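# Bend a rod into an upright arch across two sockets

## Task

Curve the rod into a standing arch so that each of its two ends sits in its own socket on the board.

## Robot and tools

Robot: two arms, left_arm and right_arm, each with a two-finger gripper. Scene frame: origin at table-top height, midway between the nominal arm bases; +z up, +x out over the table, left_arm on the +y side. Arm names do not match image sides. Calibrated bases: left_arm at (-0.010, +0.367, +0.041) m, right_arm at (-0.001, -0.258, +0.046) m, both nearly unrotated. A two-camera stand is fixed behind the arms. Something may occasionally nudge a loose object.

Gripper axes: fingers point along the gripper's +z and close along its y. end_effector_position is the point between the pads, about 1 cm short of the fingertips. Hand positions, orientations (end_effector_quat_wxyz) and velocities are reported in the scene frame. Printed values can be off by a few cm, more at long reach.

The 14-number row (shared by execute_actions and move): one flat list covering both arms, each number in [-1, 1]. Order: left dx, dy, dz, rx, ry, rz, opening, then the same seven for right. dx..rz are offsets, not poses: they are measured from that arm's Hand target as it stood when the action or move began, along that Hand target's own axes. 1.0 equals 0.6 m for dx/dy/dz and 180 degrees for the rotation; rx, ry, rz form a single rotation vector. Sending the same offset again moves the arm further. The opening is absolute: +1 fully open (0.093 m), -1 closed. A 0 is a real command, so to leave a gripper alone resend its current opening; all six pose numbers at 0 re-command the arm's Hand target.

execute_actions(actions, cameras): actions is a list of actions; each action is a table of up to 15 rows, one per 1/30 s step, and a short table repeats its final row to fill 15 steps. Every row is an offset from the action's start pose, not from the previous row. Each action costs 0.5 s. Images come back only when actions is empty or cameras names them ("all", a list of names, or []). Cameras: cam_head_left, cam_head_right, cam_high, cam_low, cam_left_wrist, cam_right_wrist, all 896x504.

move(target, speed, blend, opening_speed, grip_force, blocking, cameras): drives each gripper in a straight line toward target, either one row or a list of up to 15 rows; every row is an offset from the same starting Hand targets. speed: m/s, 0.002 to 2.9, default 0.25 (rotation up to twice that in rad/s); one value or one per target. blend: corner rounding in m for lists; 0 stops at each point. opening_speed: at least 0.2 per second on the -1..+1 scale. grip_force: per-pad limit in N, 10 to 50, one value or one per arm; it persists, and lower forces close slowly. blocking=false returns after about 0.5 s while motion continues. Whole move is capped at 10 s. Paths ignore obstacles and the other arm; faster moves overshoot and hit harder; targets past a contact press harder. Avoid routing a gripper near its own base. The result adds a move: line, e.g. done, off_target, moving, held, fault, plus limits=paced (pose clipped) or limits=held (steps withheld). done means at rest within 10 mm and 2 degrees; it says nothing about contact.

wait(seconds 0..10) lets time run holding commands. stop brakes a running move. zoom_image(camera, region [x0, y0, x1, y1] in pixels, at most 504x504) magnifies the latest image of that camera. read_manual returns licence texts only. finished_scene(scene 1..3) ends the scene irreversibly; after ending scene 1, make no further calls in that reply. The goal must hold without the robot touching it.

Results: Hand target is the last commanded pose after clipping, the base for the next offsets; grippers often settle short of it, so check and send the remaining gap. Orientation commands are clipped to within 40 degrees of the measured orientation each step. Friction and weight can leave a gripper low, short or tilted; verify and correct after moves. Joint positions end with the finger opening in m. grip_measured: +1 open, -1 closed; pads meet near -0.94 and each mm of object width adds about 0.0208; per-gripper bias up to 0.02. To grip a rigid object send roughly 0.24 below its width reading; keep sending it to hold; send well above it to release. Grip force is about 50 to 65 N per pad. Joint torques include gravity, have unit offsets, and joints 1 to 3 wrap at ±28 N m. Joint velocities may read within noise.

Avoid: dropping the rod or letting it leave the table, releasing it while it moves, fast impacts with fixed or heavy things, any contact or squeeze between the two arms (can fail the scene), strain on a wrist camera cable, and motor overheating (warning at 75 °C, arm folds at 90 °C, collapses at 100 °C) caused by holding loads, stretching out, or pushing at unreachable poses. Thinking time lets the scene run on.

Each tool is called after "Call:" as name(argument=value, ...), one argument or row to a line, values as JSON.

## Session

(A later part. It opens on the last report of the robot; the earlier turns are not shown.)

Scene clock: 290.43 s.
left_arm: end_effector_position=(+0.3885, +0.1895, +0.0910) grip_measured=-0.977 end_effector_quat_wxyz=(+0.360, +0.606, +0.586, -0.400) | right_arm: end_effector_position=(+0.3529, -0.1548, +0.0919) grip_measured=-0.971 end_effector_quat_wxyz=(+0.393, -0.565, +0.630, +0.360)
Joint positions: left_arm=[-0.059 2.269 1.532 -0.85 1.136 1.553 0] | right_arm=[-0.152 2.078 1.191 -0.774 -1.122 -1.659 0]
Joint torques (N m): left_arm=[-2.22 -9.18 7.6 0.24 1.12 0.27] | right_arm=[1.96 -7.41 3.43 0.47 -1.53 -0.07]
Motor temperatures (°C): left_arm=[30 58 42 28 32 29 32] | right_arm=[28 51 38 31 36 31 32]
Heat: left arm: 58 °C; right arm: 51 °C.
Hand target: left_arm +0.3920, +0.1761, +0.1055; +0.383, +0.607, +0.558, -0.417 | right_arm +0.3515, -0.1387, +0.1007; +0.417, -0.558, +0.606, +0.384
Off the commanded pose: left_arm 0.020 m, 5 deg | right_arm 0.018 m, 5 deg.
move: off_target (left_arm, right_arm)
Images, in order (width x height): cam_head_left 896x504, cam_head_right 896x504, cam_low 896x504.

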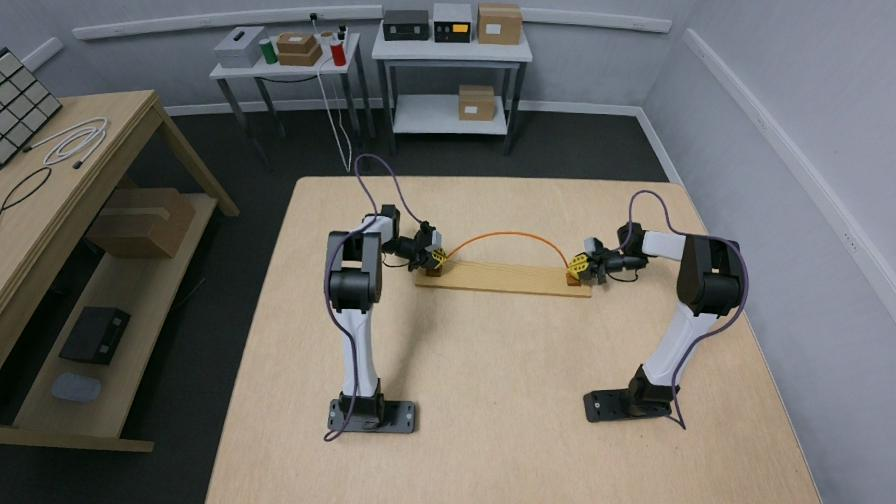

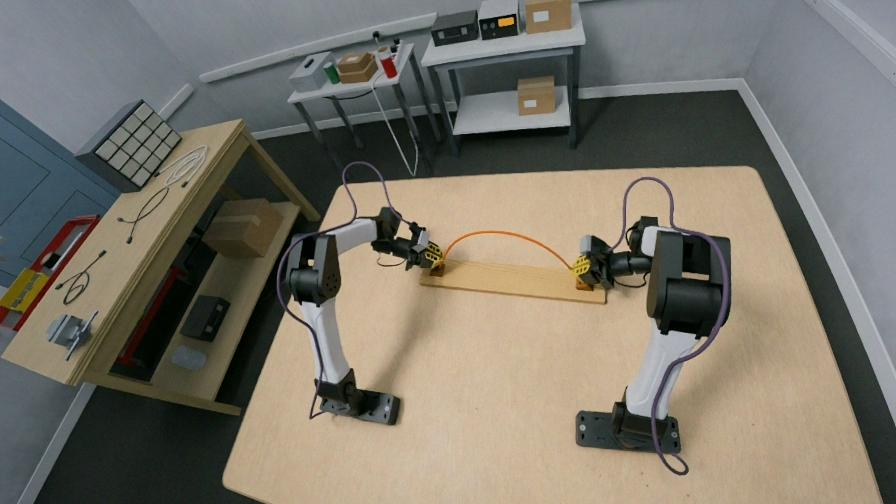

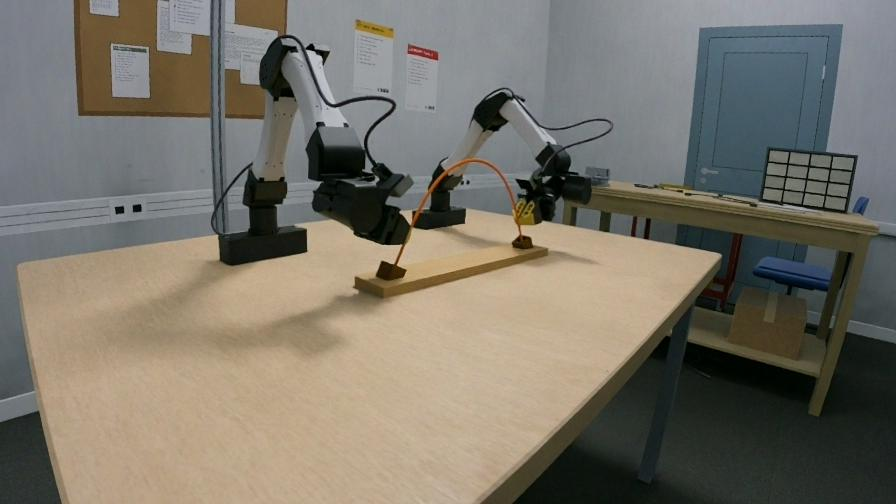

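Call:
move(
  target=[0.0133,0,-0.0163,0,0,0,-1,0.013,0,-0.02,0,0,0,-1],
  speed=0.03,
  cameras=["cam_low","cam_high","cam_head_left","cam_head_right"],
)

Call:
zoom_image(
  camera="cam_low",
  region=[350, 220, 430, 290],
)

Call:
zoom_image(
  camera="cam_low",
  region=[490, 195, 560, 260],
)

Call:
zoom_image(
  camera="cam_head_left",
  region=[540, 240, 610, 300],
)

Call:
zoom_image(
  camera="cam_head_right",
  region=[405, 225, 475, 285],
)

Scene clock: 298.20 s.
left_arm: end_effector_position=(+0.3897, +0.1970, +0.0907) grip_measured=-0.977 end_effector_quat_wxyz=(+0.366, +0.609, +0.578, -0.402) | right_arm: end_effector_position=(+0.3496, -0.1576, +0.0904) grip_measured=-0.971 end_effector_quat_wxyz=(+0.405, -0.567, +0.617, +0.366)
Joint positions: left_arm=[-0.039 2.293 1.563 -0.914 1.148 1.63 0] | right_arm=[-0.168 2.098 1.191 -0.805 -1.15 -1.733 0]
Joint torques (N m): left_arm=[-1.51 -9.09 7.31 0.06 1 0.22] | right_arm=[-0.03 -6.9 5.34 -0.05 -1.22 -0.15]
Motor temperatures (°C): left_arm=[30 57 42 28 32 29 32] | right_arm=[28 50 39 31 36 31 32]
Heat: left arm: 57 °C; right arm: 50 °C.
Hand target: left_arm +0.3931, +0.1880, +0.1016; +0.383, +0.607, +0.558, -0.417 | right_arm +0.3504, -0.1527, +0.0977; -0.417, +0.558, -0.606, -0.384
Off the commanded pose: left_arm 0.015 m, 4 deg | right_arm 0.009 m, 3 deg.
move: off_target (left_arm, right_arm)
Images, in order (width x height): cam_head_left 896x504, cam_head_right 896x504, cam_high 896x504, cam_low 896x504.

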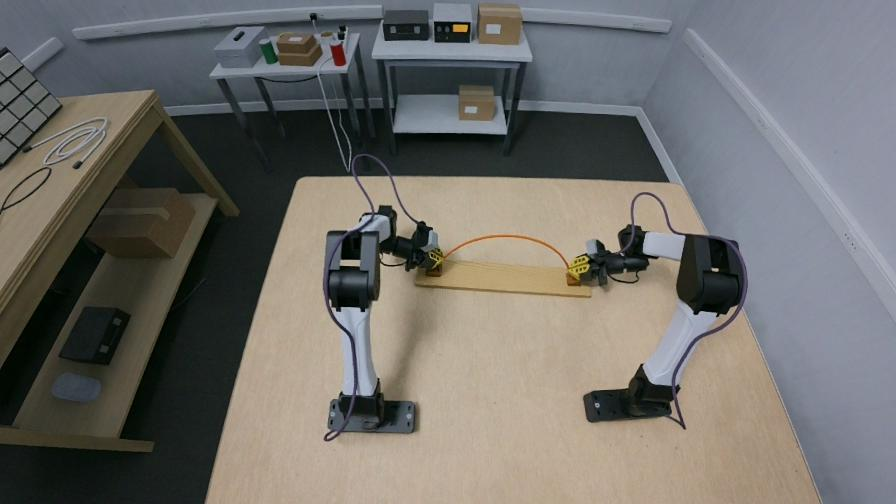

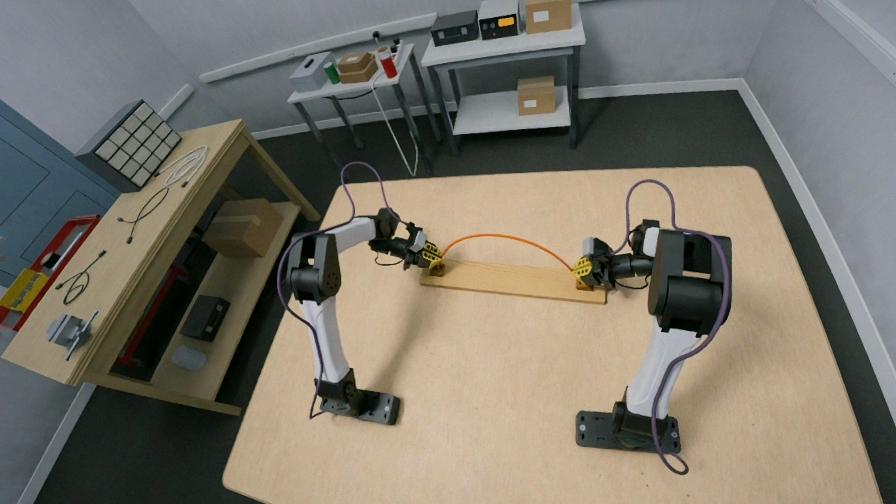

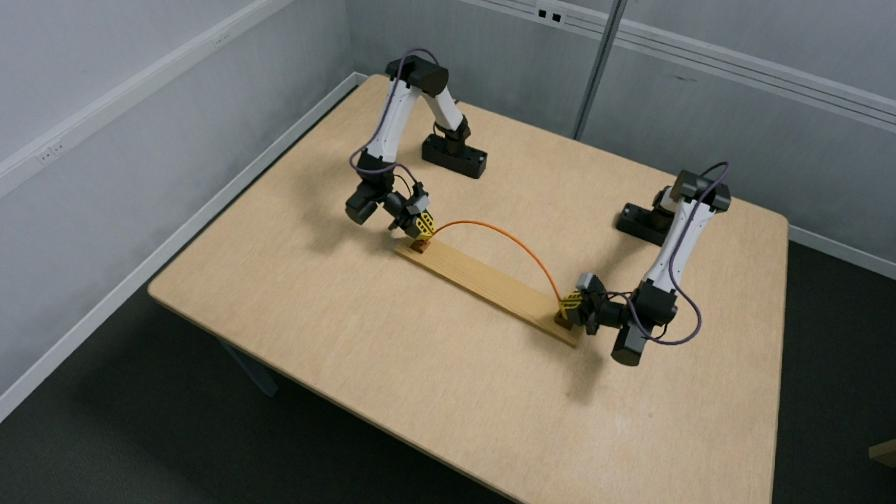

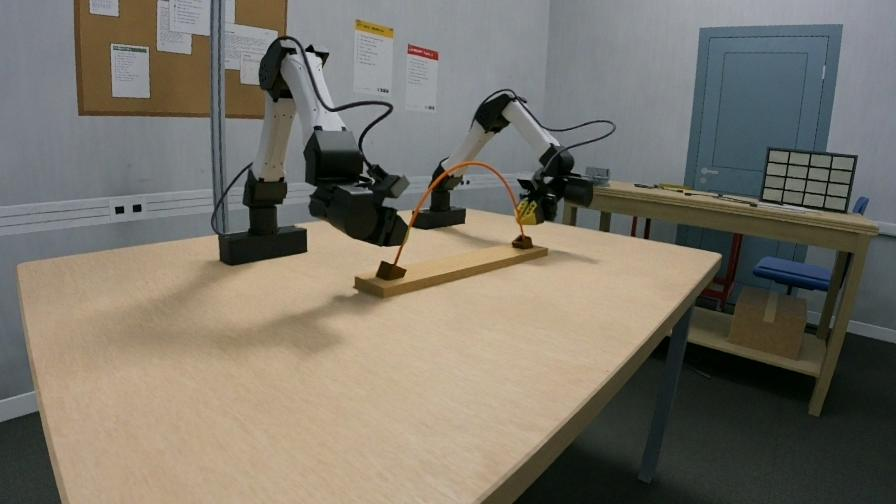

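Scaled by 6.300 from the camera's 896x504 image, which has a finer 1280x720 frame.

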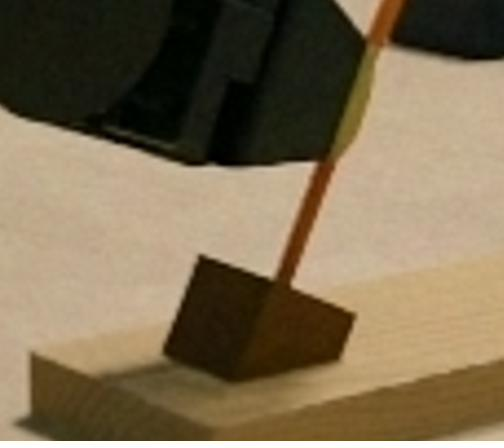

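Scaled by 7.200 from the camera's 896x504 image, which has a finer 1280x720 frame.

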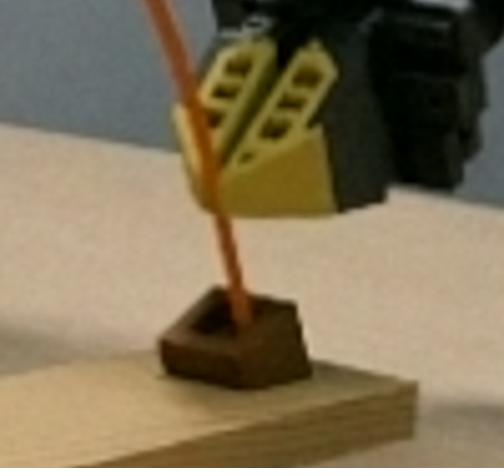

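Scaled by 7.200 from the camera's 896x504 image, which has a finer 1280x720 frame.

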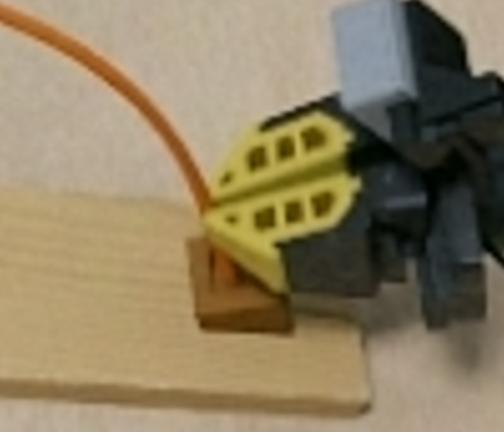

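Scaled by 7.200 from the camera's 896x504 image, which has a finer 1280x720 frame.

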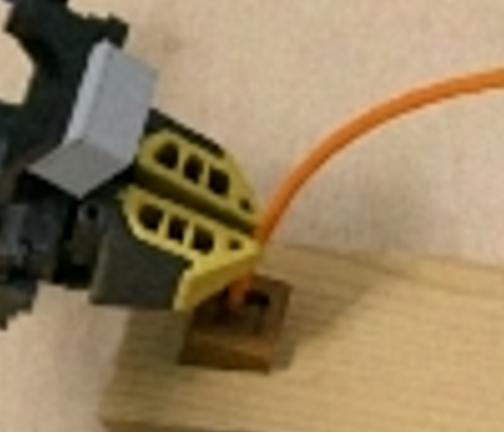

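Call:
move(
  target=[0.008,0,-0.0023,0,0,0,-1,0,0,0,0,0,0,-1],
  speed=0.03,
  cameras=["cam_low"],
)

Call:
zoom_image(
  camera="cam_low",
  region=[490, 195, 560, 260],
)

Scene clock: 308.90 s.
left_arm: end_effector_position=(+0.3898, +0.1981, +0.0905) grip_measured=-0.977 end_effector_quat_wxyz=(+0.369, +0.607, +0.574, -0.407) | right_arm: end_effector_position=(+0.3495, -0.1576, +0.0904) grip_measured=-0.971 end_effector_quat_wxyz=(+0.405, -0.568, +0.617, +0.365)
Joint positions: left_arm=[-0.034 2.305 1.573 -0.933 1.161 1.653 0] | right_arm=[-0.168 2.098 1.191 -0.806 -1.15 -1.736 0]
Joint torques (N m): left_arm=[-1.31 -8.9 7.13 0.07 0.88 0.25] | right_arm=[-0.03 -6.87 5.42 -0.08 -1.22 -0.18]
Motor temperatures (°C): left_arm=[30 57 43 28 32 29 32] | right_arm=[28 48 39 31 36 31 32]
Heat: left arm: 57 °C; right arm: 48 °C.
Hand target: left_arm +0.3933, +0.1911, +0.0976; +0.383, +0.607, +0.558, -0.417 | right_arm +0.3504, -0.1527, +0.0978; -0.417, +0.558, -0.606, -0.384
Off the commanded pose: left_arm 0.011 m, 3 deg | right_arm 0.009 m, 3 deg.
move: off_target (left_arm, right_arm)
Images, in order (width x height): cam_low 896x504.

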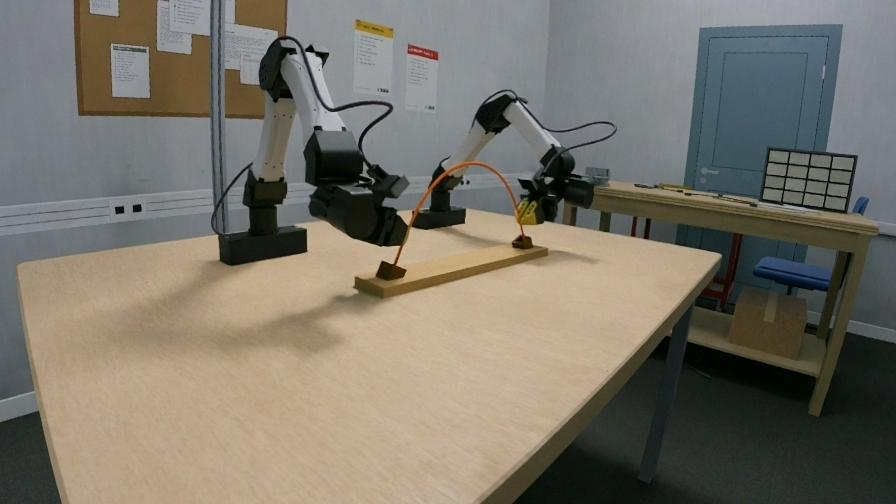

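Scaled by 7.200 from the camera's 896x504 image, which has a finer 1280x720 frame.

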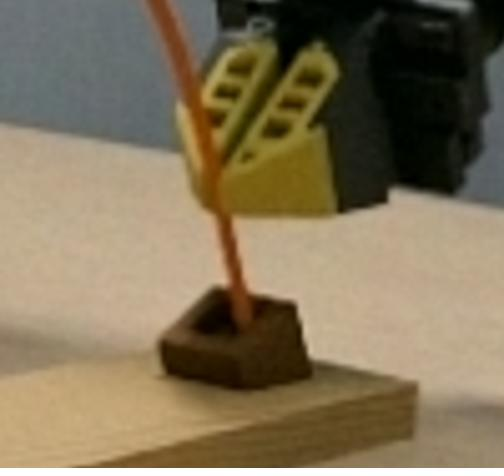

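Call:
move(
  target=[0,0,0,0,0,0,-0.5,0,0,0,0,0,0,-0.5],
  opening_speed=0.25,
  speed=0.05,
  cameras=["cam_low","cam_high"],
)

Call:
zoom_image(
  camera="cam_low",
  region=[490, 195, 560, 260],
)

Scene clock: 318.87 s.
left_arm: end_effector_position=(+0.3869, +0.1940, +0.0906) grip_measured=-0.502 end_effector_quat_wxyz=(+0.369, +0.602, +0.572, -0.418) | right_arm: end_effector_position=(+0.3472, -0.1569, +0.0904) grip_measured=-0.502 end_effector_quat_wxyz=(+0.405, -0.560, +0.618, +0.376)
Joint positions: left_arm=[-0.041 2.313 1.573 -0.943 1.181 1.654 0.021] | right_arm=[-0.17 2.106 1.191 -0.823 -1.164 -1.74 0.021]
Joint torques (N m): left_arm=[-0.62 -9.37 7.34 0.08 0.71 0.29] | right_arm=[0.13 -7.3 5.52 -0.01 -1.08 -0.19]
Motor temperatures (°C): left_arm=[30 57 42 28 32 29 32] | right_arm=[28 47 40 31 35 31 32]
Heat: left arm: 57 °C; right arm: 47 °C.
Hand target: left_arm +0.3933, +0.1910, +0.0977; +0.383, +0.607, +0.558, -0.417 | right_arm +0.3504, -0.1527, +0.0977; +0.417, -0.558, +0.606, +0.384
Off the commanded pose: left_arm 0.010 m, 2 deg | right_arm 0.009 m, 2 deg.
move: done
Images, in order (width x height): cam_high 896x504, cam_low 896x504.

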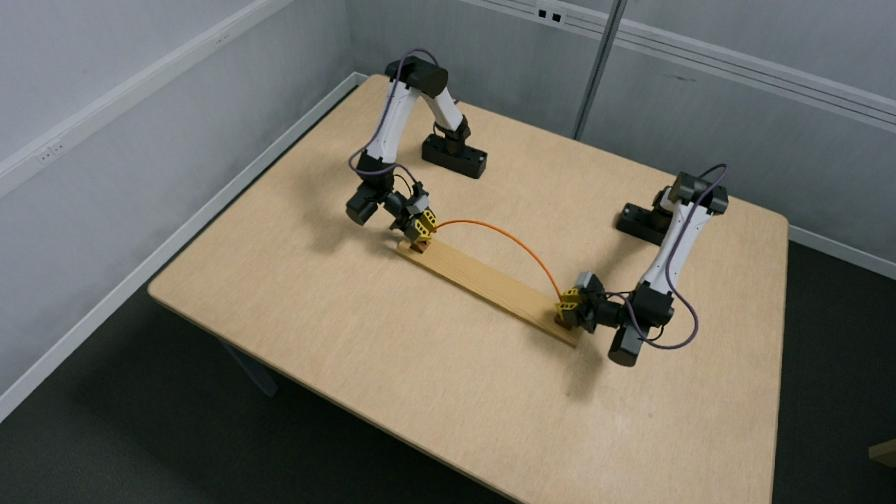

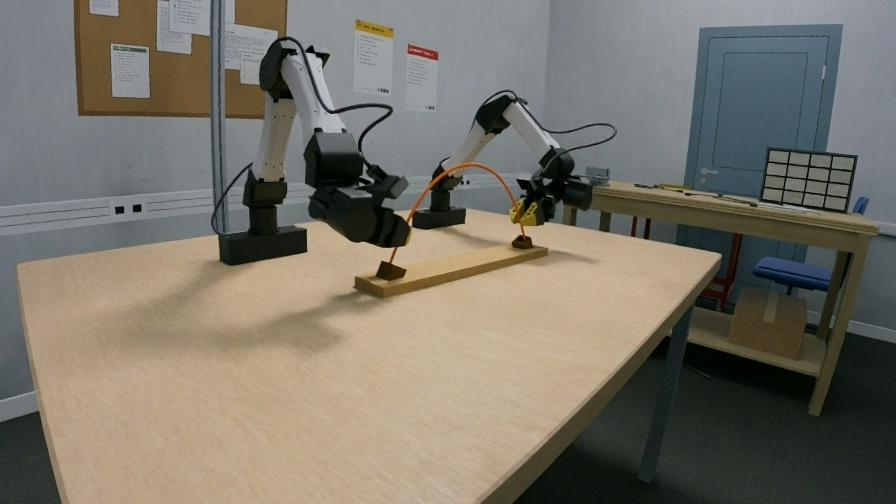

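Scaled by 7.200 from the camera's 896x504 image, which has a finer 1280x720 frame.

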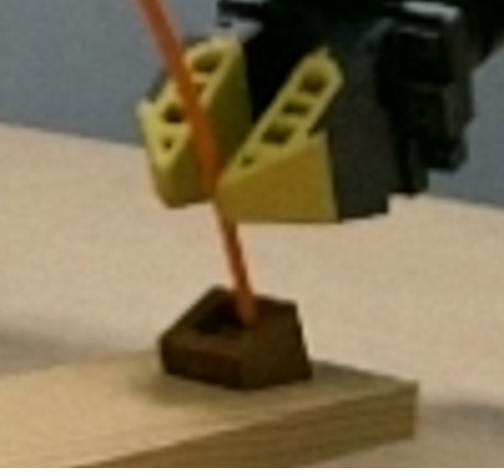

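Call:
move(
  target=[
    [0,0,0,0,0,0,0,0,0,0,0,0,0,0],
    [0,0,-0.03,0,0,0,0,0,0,-0.03,0,0,0,0],
    [0,0,-0.2,0,0,0,0,0,0,-0.2,0,0,0,0],
  ],
  opening_speed=0.4,
  speed=0.08,
  cameras=["cam_low","cam_high","cam_head_right"],
)

Call:
zoom_image(
  camera="cam_low",
  region=[490, 195, 560, 260],
)

Call:
zoom_image(
  camera="cam_high",
  region=[390, 205, 460, 265],
)

Call:
zoom_image(
  camera="cam_high",
  region=[530, 270, 610, 340],
)

Scene clock: 334.73 s.
left_arm: end_effector_position=(+0.3982, +0.3020, +0.1306) grip_measured=-0.002 end_effector_quat_wxyz=(+0.370, +0.582, +0.601, -0.404) | right_arm: end_effector_position=(+0.3367, -0.2606, +0.1242) grip_measured=-0.002 end_effector_quat_wxyz=(+0.390, -0.518, +0.671, +0.361)
Joint positions: left_arm=[0.215 2.405 1.889 -1.558 1.098 2.064 0.045] | right_arm=[-0.464 2.144 1.409 -1.364 -1.043 -2.076 0.045]
Joint torques (N m): left_arm=[-0.44 -11.1 7.3 -0.71 0.44 0.29] | right_arm=[-0.72 -10.58 6.32 -0.72 -0.62 -0.2]
Motor temperatures (°C): left_arm=[30 56 43 28 31 29 31] | right_arm=[28 49 41 31 35 31 31]
Heat: left arm: 56 °C; right arm: 49 °C.
Hand target: left_arm +0.4027, +0.3027, +0.1406; +0.383, +0.607, +0.558, -0.417 | right_arm +0.3411, -0.2644, +0.1405; +0.417, -0.558, +0.606, +0.384
Off the commanded pose: left_arm 0.011 m, 6 deg | right_arm 0.017 m, 10 deg.
joint sent to its limit (left arm) — joint 6 (wrist roll), upper limit. The joint targets are off in orientation, not in position.
joint sent to its limit (right arm) — joint 6 (wrist roll), lower limit. The joint targets are off in orientation, not in position.
move: off_target (left_arm, right_arm)
Images, in order (width x height): cam_head_right 896x504, cam_high 896x504, cam_low 896x504.

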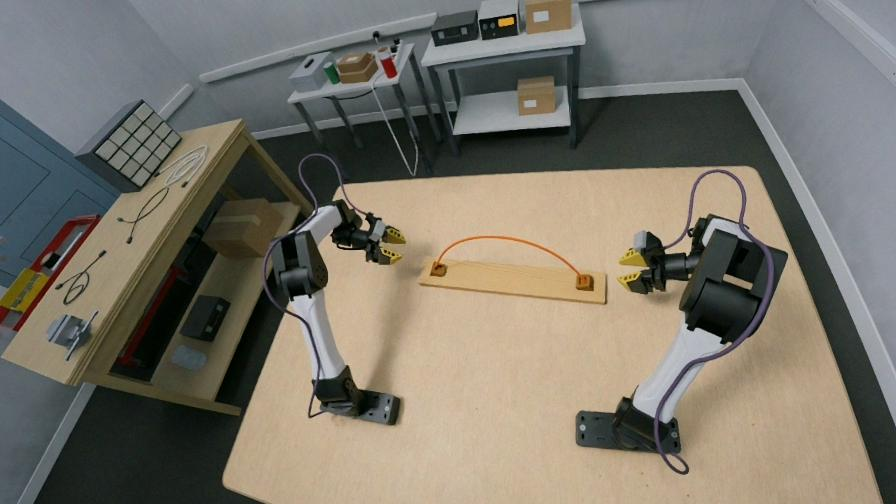

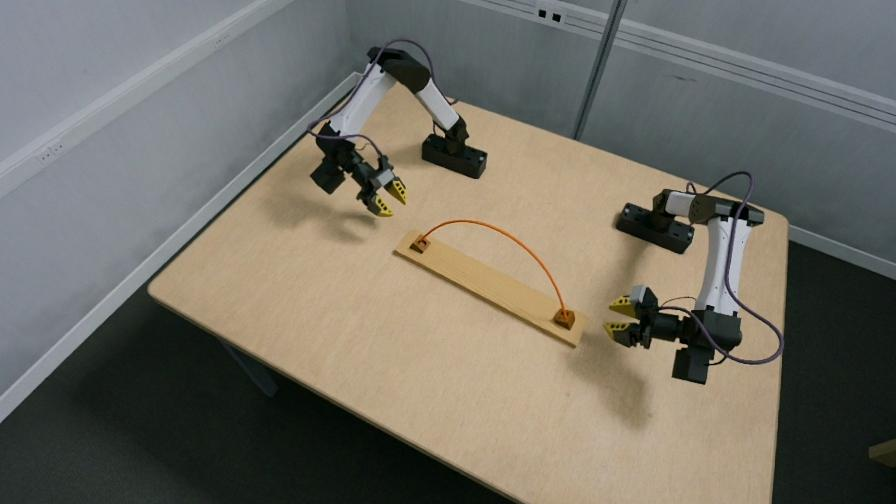

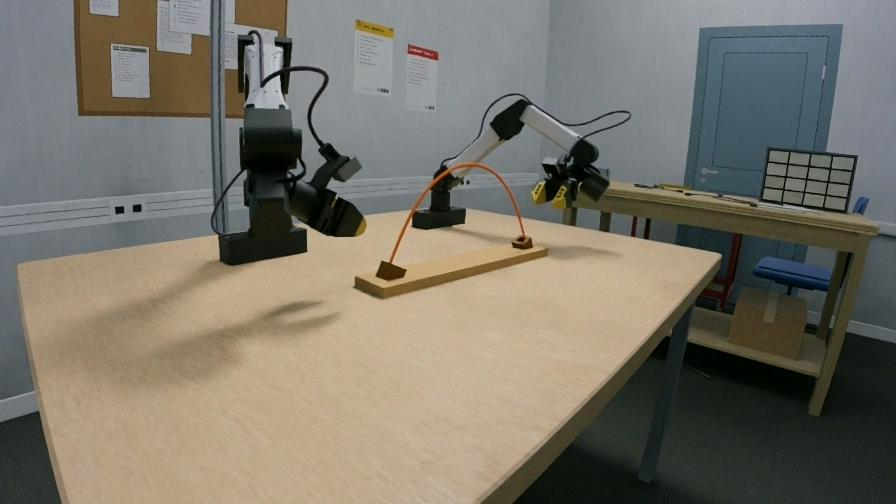

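Scaled by 7.200 from the camera's 896x504 image, which has a finer 1280x720 frame.

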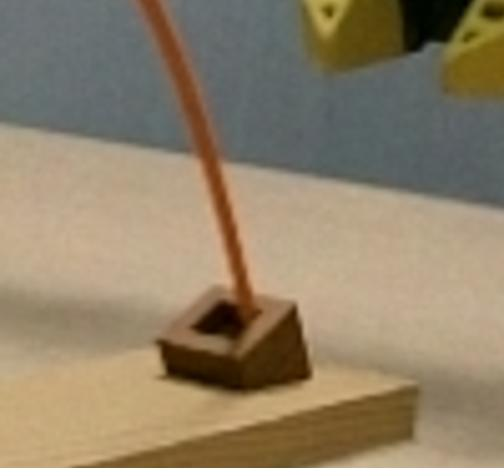

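Scaled by 7.200 from the camera's 896x504 image, which has a finer 1280x720 frame.

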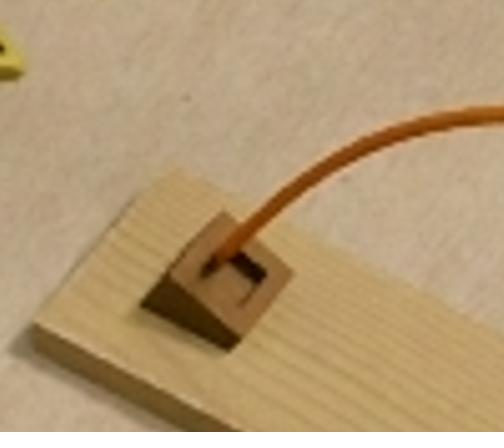

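Scaled by 6.300 from the camera's 896x504 image, which has a finer 1280x720 frame.

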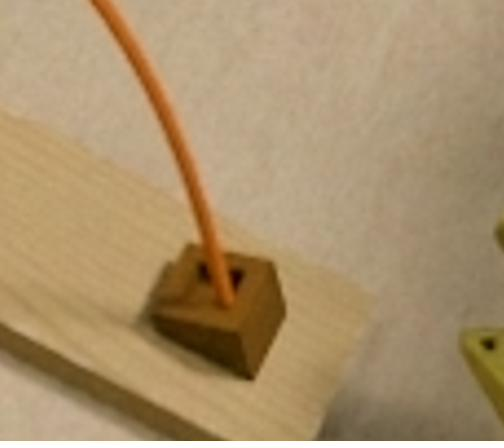

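Call:
zoom_image(
  camera="cam_high",
  region=[550, 300, 580, 330],
)

Call:
zoom_image(
  camera="cam_head_right",
  region=[423, 253, 453, 283],
)

Call:
zoom_image(
  camera="cam_low",
  region=[508, 230, 538, 260],
)

Call:
zoom_image(
  camera="cam_head_right",
  region=[570, 265, 600, 295],
)

Scaled by 16.800 from the camera's 896x504 image, which has a finer 1280x720 frame.

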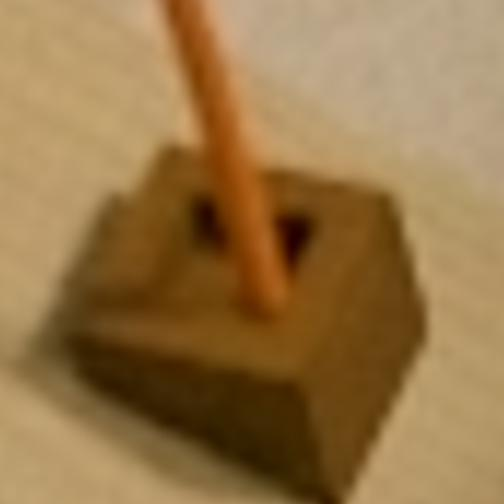

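Scaled by 16.800 from the camera's 896x504 image, which has a finer 1280x720 frame.

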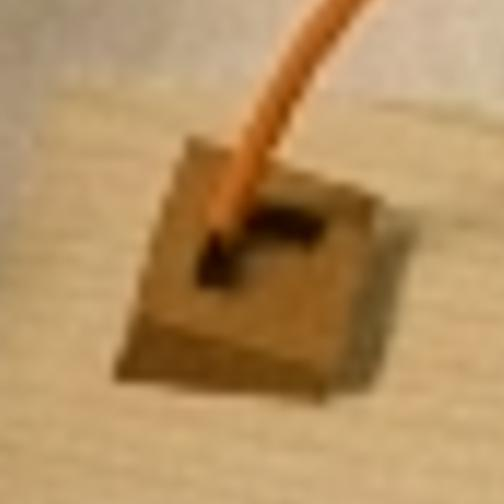

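Scaled by 16.800 from the camera's 896x504 image, which has a finer 1280x720 frame.

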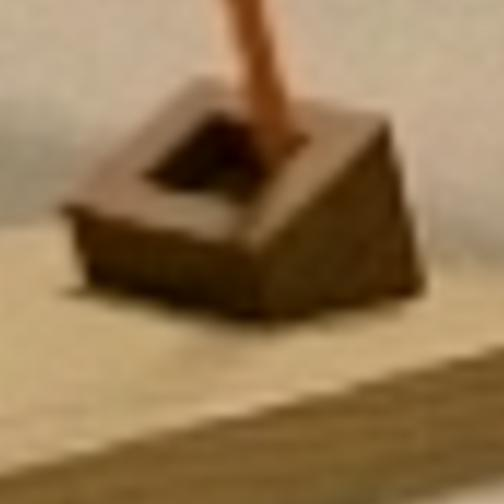

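Scaled by 16.800 from the camera's 896x504 image, which has a finer 1280x720 frame.

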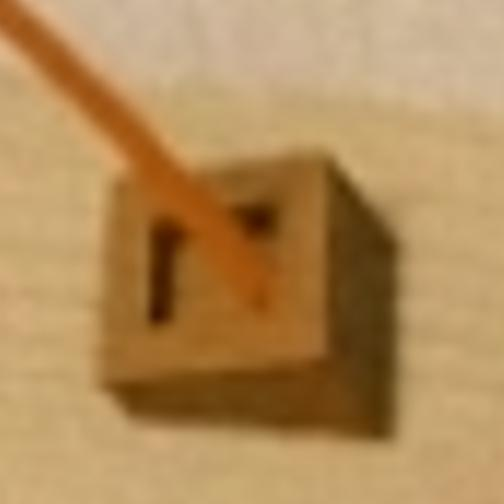

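Call:
finished_scene(
  scene=2,
)

The scene is finished: the task was done.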